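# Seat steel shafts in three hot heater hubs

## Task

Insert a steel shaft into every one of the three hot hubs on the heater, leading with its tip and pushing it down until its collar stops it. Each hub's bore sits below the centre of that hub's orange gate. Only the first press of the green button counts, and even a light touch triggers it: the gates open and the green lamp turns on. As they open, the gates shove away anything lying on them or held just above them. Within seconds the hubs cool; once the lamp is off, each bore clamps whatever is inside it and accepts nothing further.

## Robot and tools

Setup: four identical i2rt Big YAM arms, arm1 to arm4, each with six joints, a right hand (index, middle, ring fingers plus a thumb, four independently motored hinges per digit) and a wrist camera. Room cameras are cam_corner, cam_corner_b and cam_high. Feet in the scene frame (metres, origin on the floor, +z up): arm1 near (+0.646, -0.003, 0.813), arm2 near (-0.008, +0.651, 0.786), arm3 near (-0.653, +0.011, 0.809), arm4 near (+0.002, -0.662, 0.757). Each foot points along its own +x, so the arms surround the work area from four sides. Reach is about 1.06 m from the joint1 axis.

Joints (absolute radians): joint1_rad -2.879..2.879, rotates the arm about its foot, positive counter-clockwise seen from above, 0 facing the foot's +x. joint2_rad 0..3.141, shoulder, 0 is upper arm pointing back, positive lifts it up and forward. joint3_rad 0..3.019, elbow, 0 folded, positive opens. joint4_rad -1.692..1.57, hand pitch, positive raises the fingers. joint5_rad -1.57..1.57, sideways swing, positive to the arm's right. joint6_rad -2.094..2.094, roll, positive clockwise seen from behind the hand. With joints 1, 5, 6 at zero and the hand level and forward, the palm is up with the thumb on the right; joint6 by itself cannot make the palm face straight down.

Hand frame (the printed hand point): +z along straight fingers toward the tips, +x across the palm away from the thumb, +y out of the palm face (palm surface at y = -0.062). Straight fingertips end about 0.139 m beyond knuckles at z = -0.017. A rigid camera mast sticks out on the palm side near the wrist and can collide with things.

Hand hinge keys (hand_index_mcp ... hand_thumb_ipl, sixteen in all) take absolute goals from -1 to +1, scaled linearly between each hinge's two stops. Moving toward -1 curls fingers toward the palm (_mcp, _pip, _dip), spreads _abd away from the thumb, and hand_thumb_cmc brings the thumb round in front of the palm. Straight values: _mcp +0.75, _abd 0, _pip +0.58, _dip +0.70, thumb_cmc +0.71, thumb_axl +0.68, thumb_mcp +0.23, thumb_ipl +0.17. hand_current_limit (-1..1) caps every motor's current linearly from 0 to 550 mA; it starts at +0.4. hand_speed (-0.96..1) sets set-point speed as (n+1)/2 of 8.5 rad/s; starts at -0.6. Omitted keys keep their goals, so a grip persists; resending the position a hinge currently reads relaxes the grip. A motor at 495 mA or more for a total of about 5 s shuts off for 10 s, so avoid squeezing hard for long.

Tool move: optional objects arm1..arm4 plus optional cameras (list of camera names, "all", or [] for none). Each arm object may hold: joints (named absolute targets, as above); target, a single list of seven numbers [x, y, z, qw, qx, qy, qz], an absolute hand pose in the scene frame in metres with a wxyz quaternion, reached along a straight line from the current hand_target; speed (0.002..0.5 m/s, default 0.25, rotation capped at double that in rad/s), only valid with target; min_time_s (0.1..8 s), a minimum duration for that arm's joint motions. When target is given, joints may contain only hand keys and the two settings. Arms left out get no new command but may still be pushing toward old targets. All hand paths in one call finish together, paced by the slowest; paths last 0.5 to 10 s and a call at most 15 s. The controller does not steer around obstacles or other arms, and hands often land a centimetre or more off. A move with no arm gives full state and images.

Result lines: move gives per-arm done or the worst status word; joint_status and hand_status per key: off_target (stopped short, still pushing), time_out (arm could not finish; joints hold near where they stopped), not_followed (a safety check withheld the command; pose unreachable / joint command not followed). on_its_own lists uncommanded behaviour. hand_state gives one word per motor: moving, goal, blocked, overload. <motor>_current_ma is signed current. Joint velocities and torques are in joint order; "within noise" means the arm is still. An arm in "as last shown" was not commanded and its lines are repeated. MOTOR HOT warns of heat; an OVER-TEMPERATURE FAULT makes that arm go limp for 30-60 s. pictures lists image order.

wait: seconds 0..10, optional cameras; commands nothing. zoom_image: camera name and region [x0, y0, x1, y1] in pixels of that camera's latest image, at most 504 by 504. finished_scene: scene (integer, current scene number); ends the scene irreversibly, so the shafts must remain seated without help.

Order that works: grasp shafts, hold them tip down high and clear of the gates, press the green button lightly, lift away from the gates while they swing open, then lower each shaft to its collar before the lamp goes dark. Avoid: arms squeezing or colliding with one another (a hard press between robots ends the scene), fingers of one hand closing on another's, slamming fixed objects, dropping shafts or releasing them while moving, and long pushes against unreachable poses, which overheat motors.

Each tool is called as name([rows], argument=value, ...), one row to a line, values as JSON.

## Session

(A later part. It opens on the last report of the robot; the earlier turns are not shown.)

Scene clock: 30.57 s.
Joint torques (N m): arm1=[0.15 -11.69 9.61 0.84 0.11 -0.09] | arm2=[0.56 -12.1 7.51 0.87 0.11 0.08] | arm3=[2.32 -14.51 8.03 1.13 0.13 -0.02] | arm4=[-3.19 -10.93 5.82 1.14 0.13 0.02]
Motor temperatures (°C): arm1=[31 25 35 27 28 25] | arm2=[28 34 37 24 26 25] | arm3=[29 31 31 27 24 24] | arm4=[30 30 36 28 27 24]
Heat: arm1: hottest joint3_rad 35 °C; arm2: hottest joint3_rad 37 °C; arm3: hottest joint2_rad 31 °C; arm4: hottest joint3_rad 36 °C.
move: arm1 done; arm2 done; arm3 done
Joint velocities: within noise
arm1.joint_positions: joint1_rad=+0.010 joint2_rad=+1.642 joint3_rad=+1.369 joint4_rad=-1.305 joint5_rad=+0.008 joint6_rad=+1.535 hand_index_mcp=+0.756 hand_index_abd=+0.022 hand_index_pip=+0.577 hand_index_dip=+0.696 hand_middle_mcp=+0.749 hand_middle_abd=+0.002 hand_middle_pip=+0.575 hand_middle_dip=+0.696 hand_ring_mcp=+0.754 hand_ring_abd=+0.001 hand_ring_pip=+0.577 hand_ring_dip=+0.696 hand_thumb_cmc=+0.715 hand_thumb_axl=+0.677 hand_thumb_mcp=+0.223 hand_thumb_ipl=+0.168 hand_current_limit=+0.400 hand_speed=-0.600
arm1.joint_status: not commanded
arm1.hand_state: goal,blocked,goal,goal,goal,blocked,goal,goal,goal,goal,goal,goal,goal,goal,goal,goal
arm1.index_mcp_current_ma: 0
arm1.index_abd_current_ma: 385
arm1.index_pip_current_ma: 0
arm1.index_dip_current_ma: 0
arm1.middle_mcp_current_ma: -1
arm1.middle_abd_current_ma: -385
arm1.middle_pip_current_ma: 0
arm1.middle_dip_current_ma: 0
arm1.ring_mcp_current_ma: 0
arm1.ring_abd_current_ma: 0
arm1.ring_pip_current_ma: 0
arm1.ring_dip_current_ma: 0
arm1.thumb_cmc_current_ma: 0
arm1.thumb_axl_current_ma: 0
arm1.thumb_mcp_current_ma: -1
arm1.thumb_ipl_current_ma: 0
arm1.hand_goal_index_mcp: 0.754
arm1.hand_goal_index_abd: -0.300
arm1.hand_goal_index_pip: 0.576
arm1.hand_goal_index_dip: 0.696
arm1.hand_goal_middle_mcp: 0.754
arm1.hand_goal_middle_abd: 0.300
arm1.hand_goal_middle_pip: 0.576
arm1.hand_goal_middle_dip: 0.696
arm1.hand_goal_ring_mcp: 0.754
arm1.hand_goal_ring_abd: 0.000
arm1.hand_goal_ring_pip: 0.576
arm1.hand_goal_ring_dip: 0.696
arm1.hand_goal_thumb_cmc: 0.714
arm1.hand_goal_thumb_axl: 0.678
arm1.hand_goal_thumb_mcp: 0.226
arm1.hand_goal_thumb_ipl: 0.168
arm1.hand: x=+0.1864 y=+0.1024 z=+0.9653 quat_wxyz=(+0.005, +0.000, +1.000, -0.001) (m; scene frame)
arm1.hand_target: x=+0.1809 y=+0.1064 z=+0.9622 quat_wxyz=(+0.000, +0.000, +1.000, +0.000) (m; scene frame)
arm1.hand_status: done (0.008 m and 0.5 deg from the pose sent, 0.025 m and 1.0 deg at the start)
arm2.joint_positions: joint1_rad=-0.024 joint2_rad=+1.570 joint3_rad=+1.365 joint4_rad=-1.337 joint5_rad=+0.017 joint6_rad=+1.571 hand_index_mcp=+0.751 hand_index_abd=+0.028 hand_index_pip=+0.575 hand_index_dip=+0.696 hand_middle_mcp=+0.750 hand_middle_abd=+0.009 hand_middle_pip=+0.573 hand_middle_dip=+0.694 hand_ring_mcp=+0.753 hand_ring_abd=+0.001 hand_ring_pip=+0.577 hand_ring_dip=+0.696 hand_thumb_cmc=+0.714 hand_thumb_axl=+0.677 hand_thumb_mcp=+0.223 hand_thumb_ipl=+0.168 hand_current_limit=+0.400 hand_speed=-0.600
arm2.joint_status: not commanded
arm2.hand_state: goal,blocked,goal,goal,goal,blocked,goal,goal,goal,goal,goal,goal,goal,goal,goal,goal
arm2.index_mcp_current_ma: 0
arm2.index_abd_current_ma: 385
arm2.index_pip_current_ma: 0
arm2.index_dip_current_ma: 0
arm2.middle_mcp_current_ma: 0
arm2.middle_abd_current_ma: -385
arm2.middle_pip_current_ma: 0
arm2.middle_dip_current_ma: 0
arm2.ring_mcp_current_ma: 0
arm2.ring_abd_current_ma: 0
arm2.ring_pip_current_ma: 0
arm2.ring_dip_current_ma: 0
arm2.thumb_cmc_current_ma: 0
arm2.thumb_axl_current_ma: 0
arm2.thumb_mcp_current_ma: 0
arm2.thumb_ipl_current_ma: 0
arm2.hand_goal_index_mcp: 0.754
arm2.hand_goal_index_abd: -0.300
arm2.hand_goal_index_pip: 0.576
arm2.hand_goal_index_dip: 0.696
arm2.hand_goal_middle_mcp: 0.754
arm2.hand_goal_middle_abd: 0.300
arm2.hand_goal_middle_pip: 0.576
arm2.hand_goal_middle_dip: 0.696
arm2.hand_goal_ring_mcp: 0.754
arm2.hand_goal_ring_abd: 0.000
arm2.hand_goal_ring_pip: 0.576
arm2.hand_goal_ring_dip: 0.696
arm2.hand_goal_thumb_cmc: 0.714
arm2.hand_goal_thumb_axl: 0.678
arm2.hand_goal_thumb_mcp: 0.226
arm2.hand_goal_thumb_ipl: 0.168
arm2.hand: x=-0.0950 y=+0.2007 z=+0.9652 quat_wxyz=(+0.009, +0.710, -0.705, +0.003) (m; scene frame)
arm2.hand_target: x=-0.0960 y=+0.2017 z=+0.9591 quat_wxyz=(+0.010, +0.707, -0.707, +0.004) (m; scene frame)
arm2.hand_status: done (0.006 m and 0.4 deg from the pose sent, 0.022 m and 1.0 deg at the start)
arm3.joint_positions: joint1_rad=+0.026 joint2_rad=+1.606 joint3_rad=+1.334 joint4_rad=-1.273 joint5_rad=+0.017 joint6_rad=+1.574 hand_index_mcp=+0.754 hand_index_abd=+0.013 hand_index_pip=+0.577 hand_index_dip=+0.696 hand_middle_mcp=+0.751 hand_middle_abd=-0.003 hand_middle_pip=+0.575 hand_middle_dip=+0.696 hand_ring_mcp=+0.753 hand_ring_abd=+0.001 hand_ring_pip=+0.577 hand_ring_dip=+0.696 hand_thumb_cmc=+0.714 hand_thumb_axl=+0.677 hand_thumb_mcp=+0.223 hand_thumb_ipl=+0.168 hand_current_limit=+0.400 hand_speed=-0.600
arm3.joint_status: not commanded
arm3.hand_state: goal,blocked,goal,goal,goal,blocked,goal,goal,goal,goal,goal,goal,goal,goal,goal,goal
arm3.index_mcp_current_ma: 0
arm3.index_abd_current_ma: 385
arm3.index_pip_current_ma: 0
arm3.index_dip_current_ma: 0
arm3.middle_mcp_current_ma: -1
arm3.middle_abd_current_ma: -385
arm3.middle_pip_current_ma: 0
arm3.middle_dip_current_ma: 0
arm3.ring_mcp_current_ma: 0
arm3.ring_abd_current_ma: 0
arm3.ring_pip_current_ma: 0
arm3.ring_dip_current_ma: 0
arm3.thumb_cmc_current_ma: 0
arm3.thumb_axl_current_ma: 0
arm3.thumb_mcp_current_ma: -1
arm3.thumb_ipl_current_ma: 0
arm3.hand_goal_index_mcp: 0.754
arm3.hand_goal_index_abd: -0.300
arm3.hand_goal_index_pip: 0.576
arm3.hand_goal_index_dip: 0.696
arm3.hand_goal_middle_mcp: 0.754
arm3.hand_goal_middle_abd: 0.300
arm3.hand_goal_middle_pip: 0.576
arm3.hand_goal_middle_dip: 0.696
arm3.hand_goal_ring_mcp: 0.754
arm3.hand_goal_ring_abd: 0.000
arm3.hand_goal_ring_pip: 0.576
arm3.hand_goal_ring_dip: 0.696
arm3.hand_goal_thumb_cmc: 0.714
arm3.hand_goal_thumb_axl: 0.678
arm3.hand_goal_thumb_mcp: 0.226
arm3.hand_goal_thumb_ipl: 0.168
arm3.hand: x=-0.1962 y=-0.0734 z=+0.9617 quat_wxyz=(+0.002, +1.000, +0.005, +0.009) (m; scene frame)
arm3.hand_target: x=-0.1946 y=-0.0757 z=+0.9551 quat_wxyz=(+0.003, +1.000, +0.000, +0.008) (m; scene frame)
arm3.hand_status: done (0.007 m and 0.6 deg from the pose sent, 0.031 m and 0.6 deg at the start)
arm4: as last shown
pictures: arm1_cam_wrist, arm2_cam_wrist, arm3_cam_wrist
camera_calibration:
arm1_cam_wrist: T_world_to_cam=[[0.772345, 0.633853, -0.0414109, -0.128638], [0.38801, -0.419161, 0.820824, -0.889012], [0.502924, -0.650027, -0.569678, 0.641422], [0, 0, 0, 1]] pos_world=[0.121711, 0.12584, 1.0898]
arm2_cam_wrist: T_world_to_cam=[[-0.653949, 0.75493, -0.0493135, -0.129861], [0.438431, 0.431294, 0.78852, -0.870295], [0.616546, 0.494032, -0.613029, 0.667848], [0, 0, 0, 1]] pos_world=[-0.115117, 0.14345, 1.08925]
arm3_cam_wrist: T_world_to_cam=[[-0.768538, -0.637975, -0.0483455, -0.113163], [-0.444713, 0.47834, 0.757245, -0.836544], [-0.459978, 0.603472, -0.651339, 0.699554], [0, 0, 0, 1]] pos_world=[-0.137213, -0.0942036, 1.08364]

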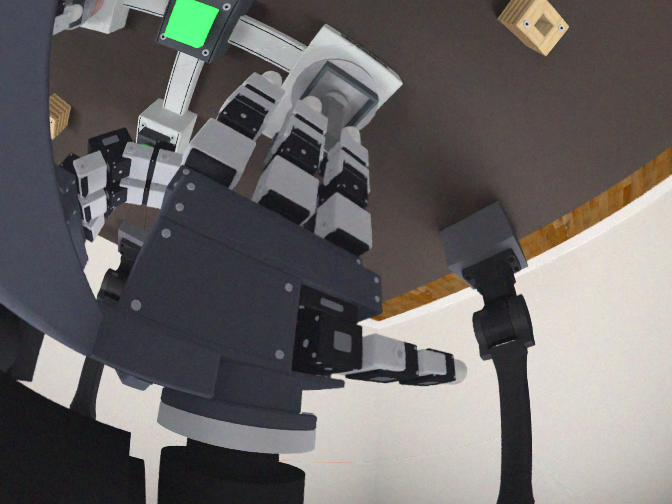

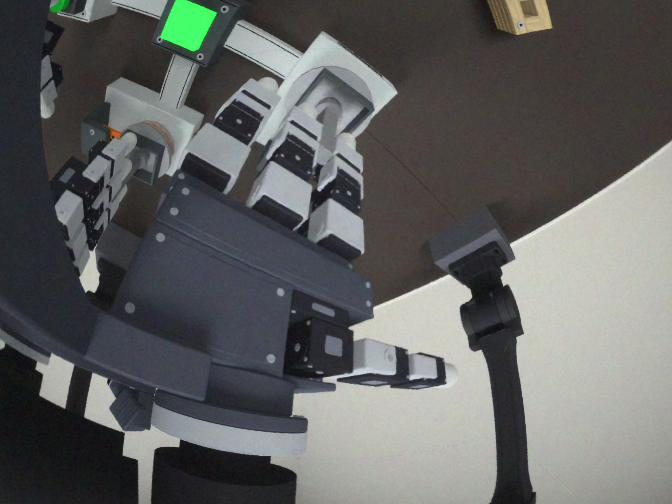

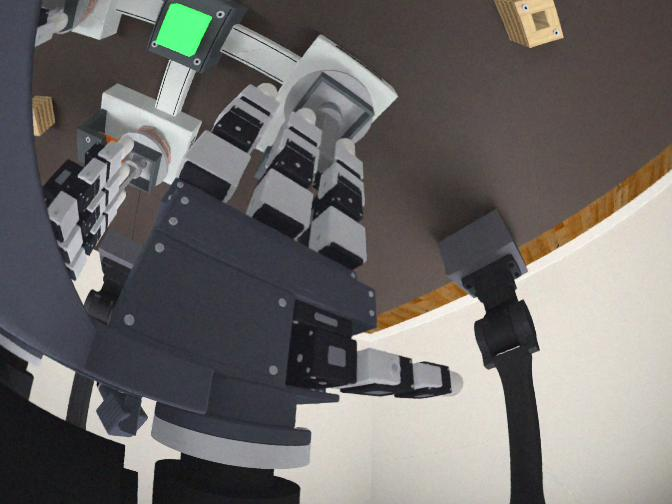

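move(arm1={"joints": {"hand_index_abd": 0.14, "hand_middle_abd": -0.14}}, arm2={"joints": {"hand_index_abd": 0.14, "hand_middle_abd": -0.14}}, arm3={"joints": {"hand_index_abd": 0.14, "hand_middle_abd": -0.14}}, cameras=["arm1_cam_wrist", "arm2_cam_wrist", "arm3_cam_wrist"])

zoom_image(camera="arm1_cam_wrist", region=[270, 40, 390, 130])

zoom_image(camera="arm2_cam_wrist", region=[270, 40, 390, 130])

zoom_image(camera="arm3_cam_wrist", region=[270, 40, 390, 130])

Scene clock: 35.30 s.
Joint torques (N m): arm1=[0.21 -11.52 9.59 0.73 0.11 -0.09] | arm2=[0.62 -12.16 8.03 0.49 0.11 0.09] | arm3=[2.08 -14.21 8.02 0.72 0.15 -0.03] | arm4=[-3.31 -10.99 5.79 1.18 0.13 0.02]
Motor temperatures (°C): arm1=[31 25 35 27 28 25] | arm2=[28 34 37 24 26 25] | arm3=[29 31 31 27 24 24] | arm4=[30 30 35 28 27 24]
Heat: arm1: hottest joint3_rad 35 °C; arm2: hottest joint3_rad 37 °C; arm3: hottest joint2_rad 31 °C; arm4: hottest joint3_rad 35 °C.
move: arm1 done; arm2 done; arm3 done
Joint velocities: within noise
arm1.joint_positions: joint1_rad=+0.010 joint2_rad=+1.642 joint3_rad=+1.369 joint4_rad=-1.301 joint5_rad=+0.008 joint6_rad=+1.534 hand_index_mcp=+0.755 hand_index_abd=+0.136 hand_index_pip=+0.577 hand_index_dip=+0.696 hand_middle_mcp=+0.749 hand_middle_abd=-0.136 hand_middle_pip=+0.575 hand_middle_dip=+0.696 hand_ring_mcp=+0.754 hand_ring_abd=+0.001 hand_ring_pip=+0.577 hand_ring_dip=+0.696 hand_thumb_cmc=+0.715 hand_thumb_axl=+0.677 hand_thumb_mcp=+0.223 hand_thumb_ipl=+0.168 hand_current_limit=+0.400 hand_speed=-0.600
arm1.joint_status: all done
arm1.hand_state: goal,goal,goal,goal,goal,goal,goal,goal,goal,goal,goal,goal,goal,goal,goal,goal
arm1.index_mcp_current_ma: 0
arm1.index_abd_current_ma: -1
arm1.index_pip_current_ma: 0
arm1.index_dip_current_ma: 0
arm1.middle_mcp_current_ma: -1
arm1.middle_abd_current_ma: 1
arm1.middle_pip_current_ma: 0
arm1.middle_dip_current_ma: 0
arm1.ring_mcp_current_ma: 0
arm1.ring_abd_current_ma: 0
arm1.ring_pip_current_ma: 0
arm1.ring_dip_current_ma: 0
arm1.thumb_cmc_current_ma: 0
arm1.thumb_axl_current_ma: 0
arm1.thumb_mcp_current_ma: -1
arm1.thumb_ipl_current_ma: 0
arm1.hand_goal_index_mcp: 0.754
arm1.hand_goal_index_abd: 0.140
arm1.hand_goal_index_pip: 0.576
arm1.hand_goal_index_dip: 0.696
arm1.hand_goal_middle_mcp: 0.754
arm1.hand_goal_middle_abd: -0.140
arm1.hand_goal_middle_pip: 0.576
arm1.hand_goal_middle_dip: 0.696
arm1.hand_goal_ring_mcp: 0.754
arm1.hand_goal_ring_abd: 0.000
arm1.hand_goal_ring_pip: 0.576
arm1.hand_goal_ring_dip: 0.696
arm1.hand_goal_thumb_cmc: 0.714
arm1.hand_goal_thumb_axl: 0.678
arm1.hand_goal_thumb_mcp: 0.226
arm1.hand_goal_thumb_ipl: 0.168
arm1.hand: x=+0.1855 y=+0.1024 z=+0.9652 quat_wxyz=(+0.003, +0.000, +1.000, +0.000) (m; scene frame)
arm1.hand_target: x=+0.1809 y=+0.1064 z=+0.9622 quat_wxyz=(+0.000, +0.000, +1.000, +0.000) (m; scene frame)
arm1.hand_status: not commanded
arm2.joint_positions: joint1_rad=-0.024 joint2_rad=+1.570 joint3_rad=+1.359 joint4_rad=-1.328 joint5_rad=+0.017 joint6_rad=+1.571 hand_index_mcp=+0.752 hand_index_abd=+0.136 hand_index_pip=+0.575 hand_index_dip=+0.696 hand_middle_mcp=+0.750 hand_middle_abd=-0.136 hand_middle_pip=+0.573 hand_middle_dip=+0.694 hand_ring_mcp=+0.753 hand_ring_abd=+0.001 hand_ring_pip=+0.577 hand_ring_dip=+0.696 hand_thumb_cmc=+0.714 hand_thumb_axl=+0.677 hand_thumb_mcp=+0.223 hand_thumb_ipl=+0.168 hand_current_limit=+0.400 hand_speed=-0.600
arm2.joint_status: all done
arm2.hand_state: goal,goal,goal,goal,goal,goal,goal,goal,goal,goal,goal,goal,goal,goal,goal,goal
arm2.index_mcp_current_ma: 0
arm2.index_abd_current_ma: 0
arm2.index_pip_current_ma: 0
arm2.index_dip_current_ma: 0
arm2.middle_mcp_current_ma: 0
arm2.middle_abd_current_ma: 0
arm2.middle_pip_current_ma: 0
arm2.middle_dip_current_ma: 0
arm2.ring_mcp_current_ma: 0
arm2.ring_abd_current_ma: 0
arm2.ring_pip_current_ma: 0
arm2.ring_dip_current_ma: 0
arm2.thumb_cmc_current_ma: 0
arm2.thumb_axl_current_ma: 0
arm2.thumb_mcp_current_ma: 0
arm2.thumb_ipl_current_ma: 0
arm2.hand_goal_index_mcp: 0.754
arm2.hand_goal_index_abd: 0.140
arm2.hand_goal_index_pip: 0.576
arm2.hand_goal_index_dip: 0.696
arm2.hand_goal_middle_mcp: 0.754
arm2.hand_goal_middle_abd: -0.140
arm2.hand_goal_middle_pip: 0.576
arm2.hand_goal_middle_dip: 0.696
arm2.hand_goal_ring_mcp: 0.754
arm2.hand_goal_ring_abd: 0.000
arm2.hand_goal_ring_pip: 0.576
arm2.hand_goal_ring_dip: 0.696
arm2.hand_goal_thumb_cmc: 0.714
arm2.hand_goal_thumb_axl: 0.678
arm2.hand_goal_thumb_mcp: 0.226
arm2.hand_goal_thumb_ipl: 0.168
arm2.hand: x=-0.0950 y=+0.2003 z=+0.9630 quat_wxyz=(+0.010, +0.710, -0.705, +0.005) (m; scene frame)
arm2.hand_target: x=-0.0960 y=+0.2016 z=+0.9592 quat_wxyz=(+0.011, +0.707, -0.707, +0.004) (m; scene frame)
arm2.hand_status: not commanded
arm3.joint_positions: joint1_rad=+0.026 joint2_rad=+1.606 joint3_rad=+1.334 joint4_rad=-1.266 joint5_rad=+0.017 joint6_rad=+1.574 hand_index_mcp=+0.754 hand_index_abd=+0.136 hand_index_pip=+0.577 hand_index_dip=+0.696 hand_middle_mcp=+0.751 hand_middle_abd=-0.136 hand_middle_pip=+0.575 hand_middle_dip=+0.696 hand_ring_mcp=+0.753 hand_ring_abd=+0.001 hand_ring_pip=+0.577 hand_ring_dip=+0.696 hand_thumb_cmc=+0.714 hand_thumb_axl=+0.677 hand_thumb_mcp=+0.223 hand_thumb_ipl=+0.168 hand_current_limit=+0.400 hand_speed=-0.600
arm3.joint_status: all done
arm3.hand_state: goal,goal,goal,goal,goal,goal,goal,goal,goal,goal,goal,goal,goal,goal,goal,goal
arm3.index_mcp_current_ma: 0
arm3.index_abd_current_ma: -1
arm3.index_pip_current_ma: 0
arm3.index_dip_current_ma: 0
arm3.middle_mcp_current_ma: -1
arm3.middle_abd_current_ma: 1
arm3.middle_pip_current_ma: 0
arm3.middle_dip_current_ma: 0
arm3.ring_mcp_current_ma: 0
arm3.ring_abd_current_ma: 0
arm3.ring_pip_current_ma: 0
arm3.ring_dip_current_ma: 0
arm3.thumb_cmc_current_ma: 0
arm3.thumb_axl_current_ma: 0
arm3.thumb_mcp_current_ma: -1
arm3.thumb_ipl_current_ma: 0
arm3.hand_goal_index_mcp: 0.754
arm3.hand_goal_index_abd: 0.140
arm3.hand_goal_index_pip: 0.576
arm3.hand_goal_index_dip: 0.696
arm3.hand_goal_middle_mcp: 0.754
arm3.hand_goal_middle_abd: -0.140
arm3.hand_goal_middle_pip: 0.576
arm3.hand_goal_middle_dip: 0.696
arm3.hand_goal_ring_mcp: 0.754
arm3.hand_goal_ring_abd: 0.000
arm3.hand_goal_ring_pip: 0.576
arm3.hand_goal_ring_dip: 0.696
arm3.hand_goal_thumb_cmc: 0.714
arm3.hand_goal_thumb_axl: 0.678
arm3.hand_goal_thumb_mcp: 0.226
arm3.hand_goal_thumb_ipl: 0.168
arm3.hand: x=-0.1944 y=-0.0734 z=+0.9616 quat_wxyz=(+0.002, +1.000, +0.005, +0.012) (m; scene frame)
arm3.hand_target: x=-0.1946 y=-0.0757 z=+0.9551 quat_wxyz=(+0.003, +1.000, +0.000, +0.008) (m; scene frame)
arm3.hand_status: not commanded
arm4: as last shown
pictures: arm1_cam_wrist, arm2_cam_wrist, arm3_cam_wrist
camera_calibration:
arm1_cam_wrist: T_world_to_cam=[[0.771967, 0.634145, -0.0438908, -0.125532], [0.390933, -0.419182, 0.819425, -0.887814], [0.501236, -0.649728, -0.571503, 0.643946], [0, 0, 0, 1]] pos_world=[0.121213, 0.125839, 1.09]
arm2_cam_wrist: T_world_to_cam=[[-0.653968, 0.754736, -0.0519599, -0.127054], [0.438396, 0.434047, 0.787027, -0.867486], [0.61655, 0.491911, -0.614726, 0.668771], [0, 0, 0, 1]] pos_world=[-0.115117, 0.143446, 1.08724]
arm3_cam_wrist: T_world_to_cam=[[-0.768205, -0.637922, -0.0540084, -0.106255], [-0.45021, 0.47832, 0.754004, -0.833596], [-0.455162, 0.603544, -0.654646, 0.704416], [0, 0, 0, 1]] pos_world=[-0.136295, -0.0942034, 1.08394]

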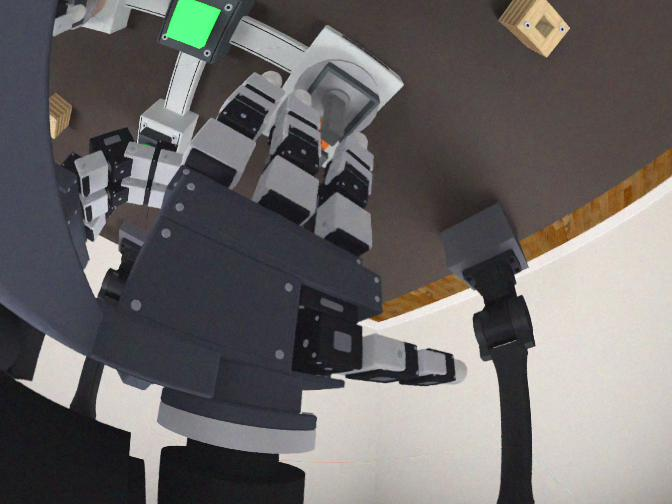

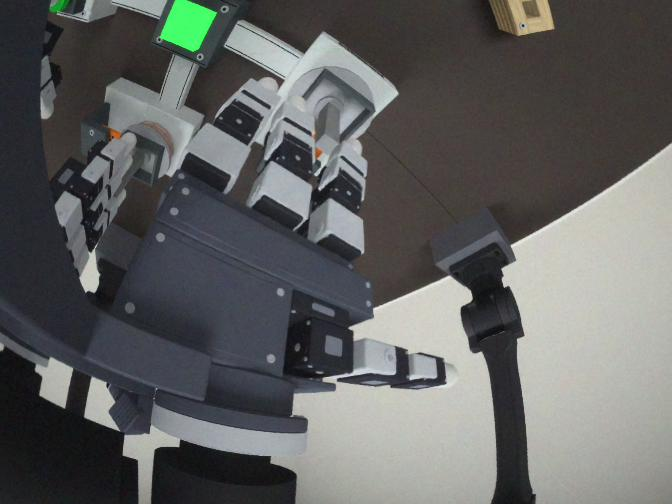

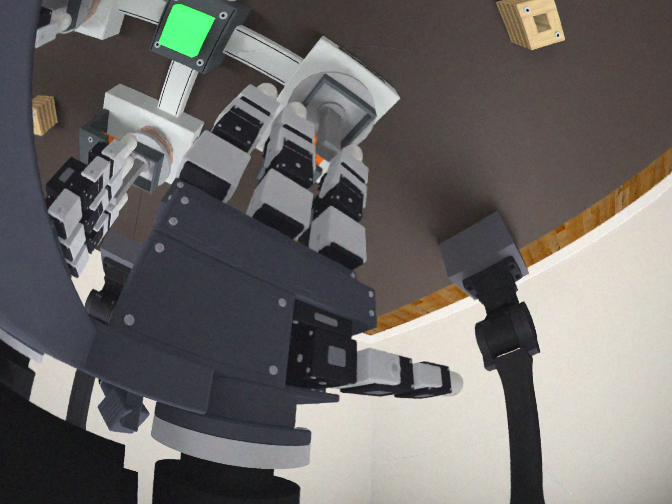

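Scaled by 4.200 from the camera's 672x504 image, which has a finer 960x720 frame.

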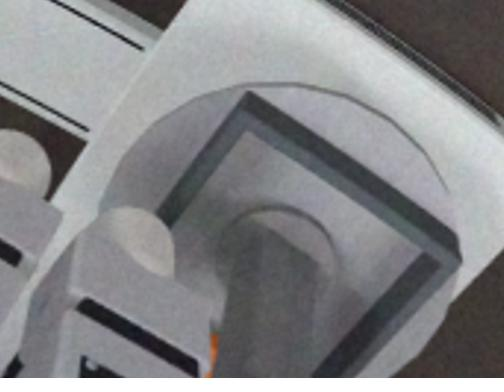

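Scaled by 4.200 from the camera's 672x504 image, which has a finer 960x720 frame.

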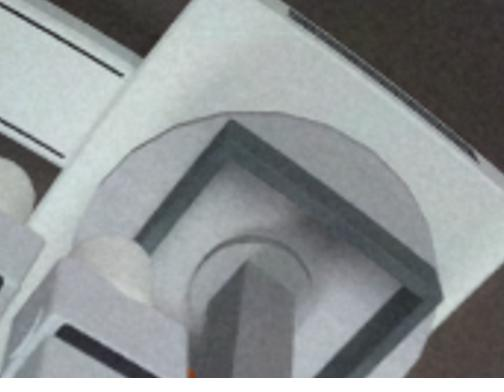

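Scaled by 4.200 from the camera's 672x504 image, which has a finer 960x720 frame.

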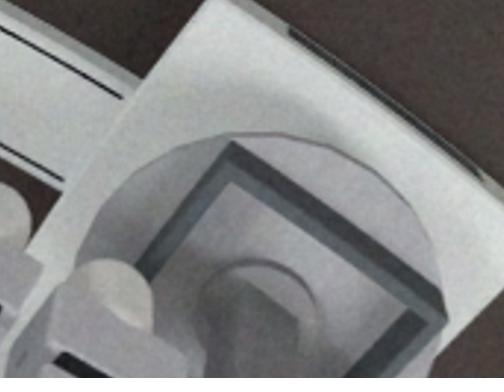

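move(arm1={"target": [0.178, 0.108, 1.10, 0, 0, 1, 0], "speed": 0.25}, arm2={"target": [-0.0955, 0.197, 1.10, 0.0106, 0.7070, -0.7070, 0.0042], "speed": 0.25}, arm3={"target": [-0.190, -0.0755, 1.10, 0.003, 1, 0, 0.0085], "speed": 0.25}, arm4={"target": [0.082, -0.175, 1.03, 0, 0.7071, 0.7071, 0], "speed": 0.2}, cameras=["cam_corner", "cam_corner_b", "cam_high"])

zoom_image(camera="cam_corner", region=[340, 180, 600, 360])

zoom_image(camera="cam_corner_b", region=[310, 200, 580, 380])

Scene clock: 37.07 s.
Joint torques (N m): arm1=[0.26 -10.75 13.3 -0.17 0.06 -0.08] | arm2=[0.85 -11.05 13.26 -0.39 0.14 0.11] | arm3=[2.67 -13.27 12.37 -0.01 0.1 0.03] | arm4=[-3.6 -12.4 11.6 -0.64 0.15 0]
Motor temperatures (°C): arm1=[31 25 36 27 28 25] | arm2=[28 34 37 24 26 25] | arm3=[29 31 31 27 24 24] | arm4=[30 30 36 28 27 24]
Heat: arm1: hottest joint3_rad 36 °C; arm2: hottest joint3_rad 37 °C; arm3: hottest joint2_rad 31 °C; arm4: hottest joint3_rad 36 °C.
move: arm1 off_target; arm2 off_target; arm3 off_target; arm4 off_target
Joint velocities: within noise
arm1.joint_positions: joint1_rad=+0.010 joint2_rad=+1.602 joint3_rad=+1.656 joint4_rad=-1.636 joint5_rad=+0.009 joint6_rad=+1.534 hand_index_mcp=+0.755 hand_index_abd=+0.136 hand_index_pip=+0.577 hand_index_dip=+0.696 hand_middle_mcp=+0.749 hand_middle_abd=-0.141 hand_middle_pip=+0.575 hand_middle_dip=+0.696 hand_ring_mcp=+0.754 hand_ring_abd=+0.001 hand_ring_pip=+0.577 hand_ring_dip=+0.696 hand_thumb_cmc=+0.715 hand_thumb_axl=+0.677 hand_thumb_mcp=+0.223 hand_thumb_ipl=+0.168 hand_current_limit=+0.400 hand_speed=-0.600
arm1.joint_status: not commanded
arm1.hand_state: goal,goal,goal,goal,goal,goal,goal,goal,goal,goal,goal,goal,goal,goal,goal,goal
arm1.index_mcp_current_ma: 0
arm1.index_abd_current_ma: -1
arm1.index_pip_current_ma: 0
arm1.index_dip_current_ma: 0
arm1.middle_mcp_current_ma: -1
arm1.middle_abd_current_ma: 0
arm1.middle_pip_current_ma: 0
arm1.middle_dip_current_ma: 0
arm1.ring_mcp_current_ma: 0
arm1.ring_abd_current_ma: 0
arm1.ring_pip_current_ma: 0
arm1.ring_dip_current_ma: 0
arm1.thumb_cmc_current_ma: 0
arm1.thumb_axl_current_ma: 0
arm1.thumb_mcp_current_ma: -1
arm1.thumb_ipl_current_ma: 0
arm1.hand_goal_index_mcp: 0.754
arm1.hand_goal_index_abd: 0.140
arm1.hand_goal_index_pip: 0.576
arm1.hand_goal_index_dip: 0.696
arm1.hand_goal_middle_mcp: 0.754
arm1.hand_goal_middle_abd: -0.140
arm1.hand_goal_middle_pip: 0.576
arm1.hand_goal_middle_dip: 0.696
arm1.hand_goal_ring_mcp: 0.754
arm1.hand_goal_ring_abd: 0.000
arm1.hand_goal_ring_pip: 0.576
arm1.hand_goal_ring_dip: 0.696
arm1.hand_goal_thumb_cmc: 0.714
arm1.hand_goal_thumb_axl: 0.678
arm1.hand_goal_thumb_mcp: 0.226
arm1.hand_goal_thumb_ipl: 0.168
arm1.hand: x=+0.1884 y=+0.1037 z=+1.0922 quat_wxyz=(+0.007, -0.001, +1.000, +0.000) (m; scene frame)
arm1.hand_target: x=+0.1785 y=+0.1080 z=+1.1000 quat_wxyz=(+0.000, +0.000, +1.000, +0.000) (m; scene frame)
arm1.hand_status: off_target (0.014 m and 0.8 deg from the pose sent, 0.135 m and 0.3 deg at the start)
arm2.joint_positions: joint1_rad=-0.024 joint2_rad=+1.546 joint3_rad=+1.660 joint4_rad=-1.671 joint5_rad=+0.018 joint6_rad=+1.572 hand_index_mcp=+0.752 hand_index_abd=+0.137 hand_index_pip=+0.575 hand_index_dip=+0.696 hand_middle_mcp=+0.750 hand_middle_abd=-0.142 hand_middle_pip=+0.574 hand_middle_dip=+0.694 hand_ring_mcp=+0.753 hand_ring_abd=+0.001 hand_ring_pip=+0.577 hand_ring_dip=+0.696 hand_thumb_cmc=+0.714 hand_thumb_axl=+0.677 hand_thumb_mcp=+0.223 hand_thumb_ipl=+0.168 hand_current_limit=+0.400 hand_speed=-0.600
arm2.joint_status: not commanded
arm2.hand_state: goal,goal,goal,goal,goal,goal,goal,goal,goal,goal,goal,goal,goal,goal,goal,goal
arm2.index_mcp_current_ma: 0
arm2.index_abd_current_ma: 0
arm2.index_pip_current_ma: 0
arm2.index_dip_current_ma: 0
arm2.middle_mcp_current_ma: 0
arm2.middle_abd_current_ma: 0
arm2.middle_pip_current_ma: 0
arm2.middle_dip_current_ma: 0
arm2.ring_mcp_current_ma: 0
arm2.ring_abd_current_ma: 0
arm2.ring_pip_current_ma: 0
arm2.ring_dip_current_ma: 0
arm2.thumb_cmc_current_ma: 0
arm2.thumb_axl_current_ma: 0
arm2.thumb_mcp_current_ma: -1
arm2.thumb_ipl_current_ma: 0
arm2.hand_goal_index_mcp: 0.754
arm2.hand_goal_index_abd: 0.140
arm2.hand_goal_index_pip: 0.576
arm2.hand_goal_index_dip: 0.696
arm2.hand_goal_middle_mcp: 0.754
arm2.hand_goal_middle_abd: -0.140
arm2.hand_goal_middle_pip: 0.576
arm2.hand_goal_middle_dip: 0.696
arm2.hand_goal_ring_mcp: 0.754
arm2.hand_goal_ring_abd: 0.000
arm2.hand_goal_ring_pip: 0.576
arm2.hand_goal_ring_dip: 0.696
arm2.hand_goal_thumb_cmc: 0.714
arm2.hand_goal_thumb_axl: 0.678
arm2.hand_goal_thumb_mcp: 0.226
arm2.hand_goal_thumb_ipl: 0.168
arm2.hand: x=-0.0962 y=+0.2066 z=+1.0883 quat_wxyz=(+0.004, +0.709, -0.705, -0.002) (m; scene frame)
arm2.hand_target: x=-0.0955 y=+0.1976 z=+1.0998 quat_wxyz=(+0.014, +0.707, -0.707, +0.006) (m; scene frame)
arm2.hand_status: off_target (0.015 m and 1.1 deg from the pose sent, 0.137 m and 0.4 deg at the start; a joint's target at an end of its range on 21 of 44 steps)
arm3.joint_positions: joint1_rad=+0.026 joint2_rad=+1.566 joint3_rad=+1.632 joint4_rad=-1.627 joint5_rad=+0.018 joint6_rad=+1.575 hand_index_mcp=+0.754 hand_index_abd=+0.137 hand_index_pip=+0.577 hand_index_dip=+0.696 hand_middle_mcp=+0.751 hand_middle_abd=-0.142 hand_middle_pip=+0.575 hand_middle_dip=+0.696 hand_ring_mcp=+0.753 hand_ring_abd=+0.001 hand_ring_pip=+0.577 hand_ring_dip=+0.696 hand_thumb_cmc=+0.714 hand_thumb_axl=+0.677 hand_thumb_mcp=+0.223 hand_thumb_ipl=+0.168 hand_current_limit=+0.400 hand_speed=-0.600
arm3.joint_status: not commanded
arm3.hand_state: goal,goal,goal,goal,goal,goal,goal,goal,goal,goal,goal,goal,goal,goal,goal,goal
arm3.index_mcp_current_ma: 0
arm3.index_abd_current_ma: 0
arm3.index_pip_current_ma: 0
arm3.index_dip_current_ma: 0
arm3.middle_mcp_current_ma: -1
arm3.middle_abd_current_ma: 0
arm3.middle_pip_current_ma: 0
arm3.middle_dip_current_ma: 0
arm3.ring_mcp_current_ma: 0
arm3.ring_abd_current_ma: 0
arm3.ring_pip_current_ma: 0
arm3.ring_dip_current_ma: 0
arm3.thumb_cmc_current_ma: 0
arm3.thumb_axl_current_ma: 0
arm3.thumb_mcp_current_ma: -1
arm3.thumb_ipl_current_ma: 0
arm3.hand_goal_index_mcp: 0.754
arm3.hand_goal_index_abd: 0.140
arm3.hand_goal_index_pip: 0.576
arm3.hand_goal_index_dip: 0.696
arm3.hand_goal_middle_mcp: 0.754
arm3.hand_goal_middle_abd: -0.140
arm3.hand_goal_middle_pip: 0.576
arm3.hand_goal_middle_dip: 0.696
arm3.hand_goal_ring_mcp: 0.754
arm3.hand_goal_ring_abd: 0.000
arm3.hand_goal_ring_pip: 0.576
arm3.hand_goal_ring_dip: 0.696
arm3.hand_goal_thumb_cmc: 0.714
arm3.hand_goal_thumb_axl: 0.678
arm3.hand_goal_thumb_mcp: 0.226
arm3.hand_goal_thumb_ipl: 0.168
arm3.hand: x=-0.2009 y=-0.0752 z=+1.0930 quat_wxyz=(+0.003, +1.000, +0.005, +0.001) (m; scene frame)
arm3.hand_target: x=-0.1904 y=-0.0754 z=+1.0998 quat_wxyz=(+0.003, +1.000, +0.000, +0.009) (m; scene frame)
arm3.hand_status: off_target (0.013 m and 1.0 deg from the pose sent, 0.139 m and 0.7 deg at the start)
arm4.joint_positions: joint1_rad=+0.064 joint2_rad=+1.660 joint3_rad=+1.669 joint4_rad=-1.612 joint5_rad=-0.009 joint6_rad=+1.565 hand_index_mcp=+0.755 hand_index_abd=-0.004 hand_index_pip=+0.577 hand_index_dip=+0.696 hand_middle_mcp=+0.314 hand_middle_abd=+0.000 hand_middle_pip=+0.007 hand_middle_dip=+0.696 hand_ring_mcp=+0.311 hand_ring_abd=+0.000 hand_ring_pip=+0.007 hand_ring_dip=+0.696 hand_thumb_cmc=+0.715 hand_thumb_axl=+0.677 hand_thumb_mcp=+0.223 hand_thumb_ipl=+0.168 hand_current_limit=+0.400 hand_speed=-0.600
arm4.joint_status: not commanded
arm4.hand_state: goal,goal,goal,goal,goal,goal,goal,goal,goal,goal,goal,goal,goal,goal,goal,goal
arm4.index_mcp_current_ma: 0
arm4.index_abd_current_ma: 0
arm4.index_pip_current_ma: 0
arm4.index_dip_current_ma: 0
arm4.middle_mcp_current_ma: 4
arm4.middle_abd_current_ma: 0
arm4.middle_pip_current_ma: 1
arm4.middle_dip_current_ma: 0
arm4.ring_mcp_current_ma: 3
arm4.ring_abd_current_ma: 0
arm4.ring_pip_current_ma: 1
arm4.ring_dip_current_ma: 0
arm4.thumb_cmc_current_ma: 0
arm4.thumb_axl_current_ma: 0
arm4.thumb_mcp_current_ma: 0
arm4.thumb_ipl_current_ma: 0
arm4.hand_goal_index_mcp: 0.754
arm4.hand_goal_index_abd: 0.000
arm4.hand_goal_index_pip: 0.576
arm4.hand_goal_index_dip: 0.696
arm4.hand_goal_middle_mcp: 0.300
arm4.hand_goal_middle_abd: 0.000
arm4.hand_goal_middle_pip: 0.000
arm4.hand_goal_middle_dip: 0.696
arm4.hand_goal_ring_mcp: 0.300
arm4.hand_goal_ring_abd: 0.000
arm4.hand_goal_ring_pip: 0.000
arm4.hand_goal_ring_dip: 0.696
arm4.hand_goal_thumb_cmc: 0.714
arm4.hand_goal_thumb_axl: 0.678
arm4.hand_goal_thumb_mcp: 0.226
arm4.hand_goal_thumb_ipl: 0.168
arm4.hand: x=+0.0776 y=-0.1837 z=+1.0114 quat_wxyz=(+0.015, +0.700, +0.713, -0.014) (m; scene frame)
arm4.hand_target: x=+0.0819 y=-0.1759 z=+1.0298 quat_wxyz=(+0.000, +0.707, +0.707, +0.000) (m; scene frame)
arm4.hand_status: off_target (0.021 m and 2.5 deg from the pose sent, 0.084 m and 1.7 deg at the start)
pictures: cam_corner, cam_corner_b, cam_high

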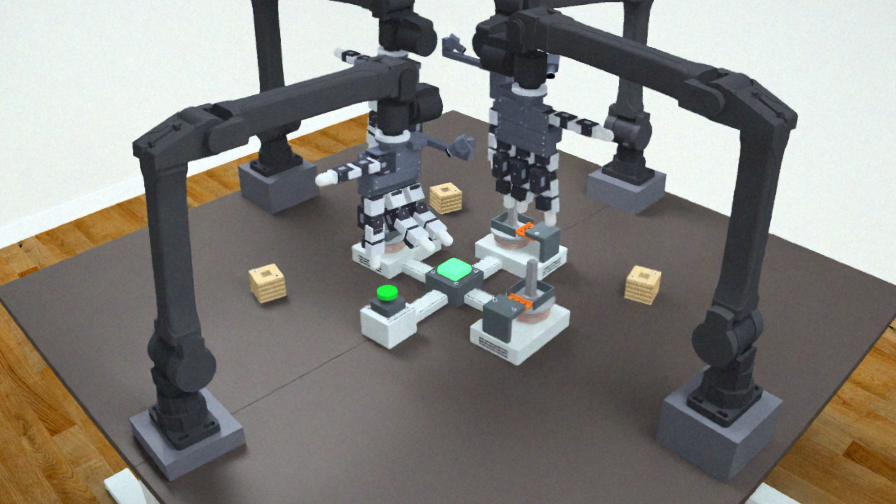

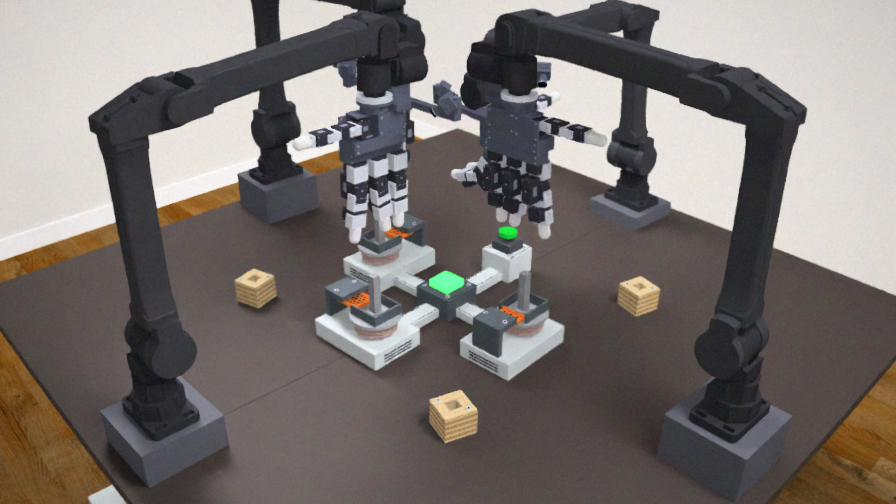

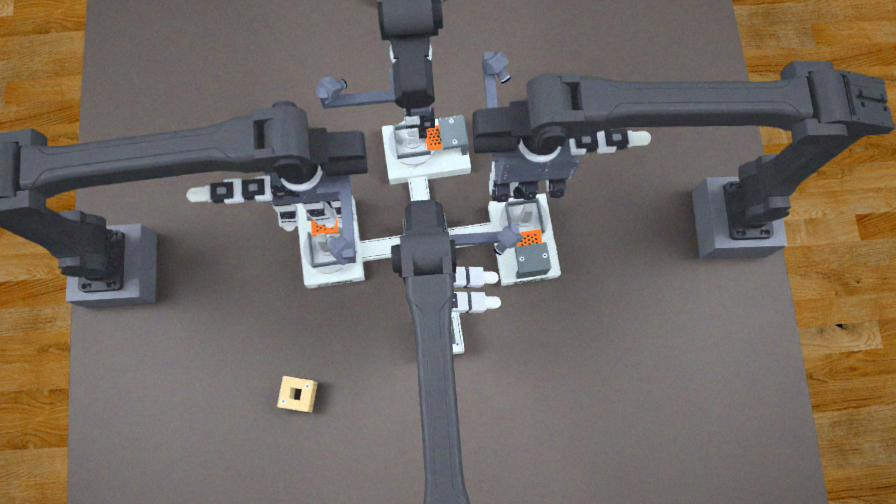

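Scaled by 1.938 from the camera's 896x504 image, which has a finer 1280x720 frame.

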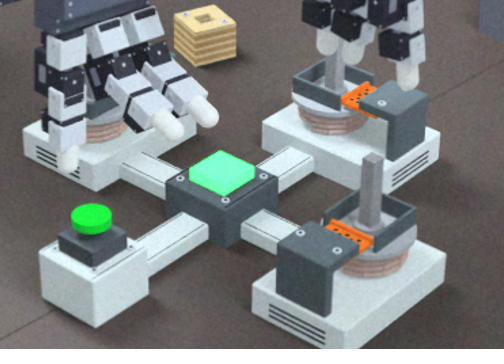

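Scaled by 1.867 from the camera's 896x504 image, which has a finer 1280x720 frame.

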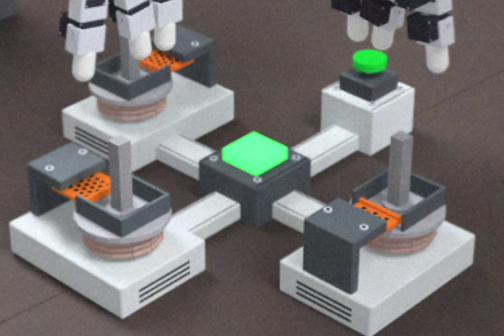

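zoom_image(camera="cam_corner_b", region=[490, 250, 570, 330])

zoom_image(camera="cam_corner", region=[490, 240, 570, 320])

Scaled by 6.300 from the camera's 896x504 image, which has a finer 1280x720 frame.

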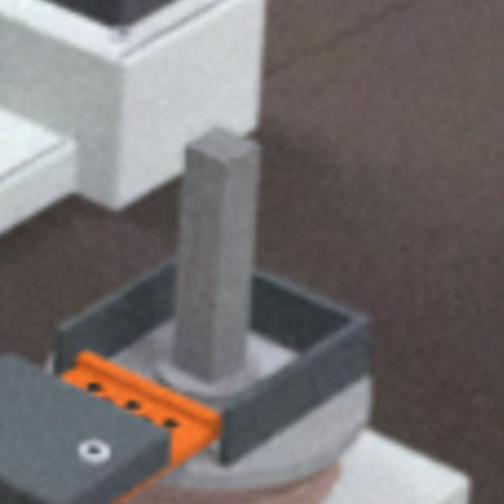

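Scaled by 6.300 from the camera's 896x504 image, which has a finer 1280x720 frame.

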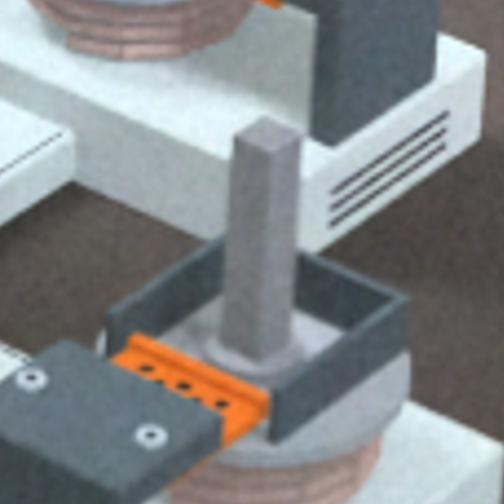

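finished_scene(scene=3)

The scene is finished: the task was done.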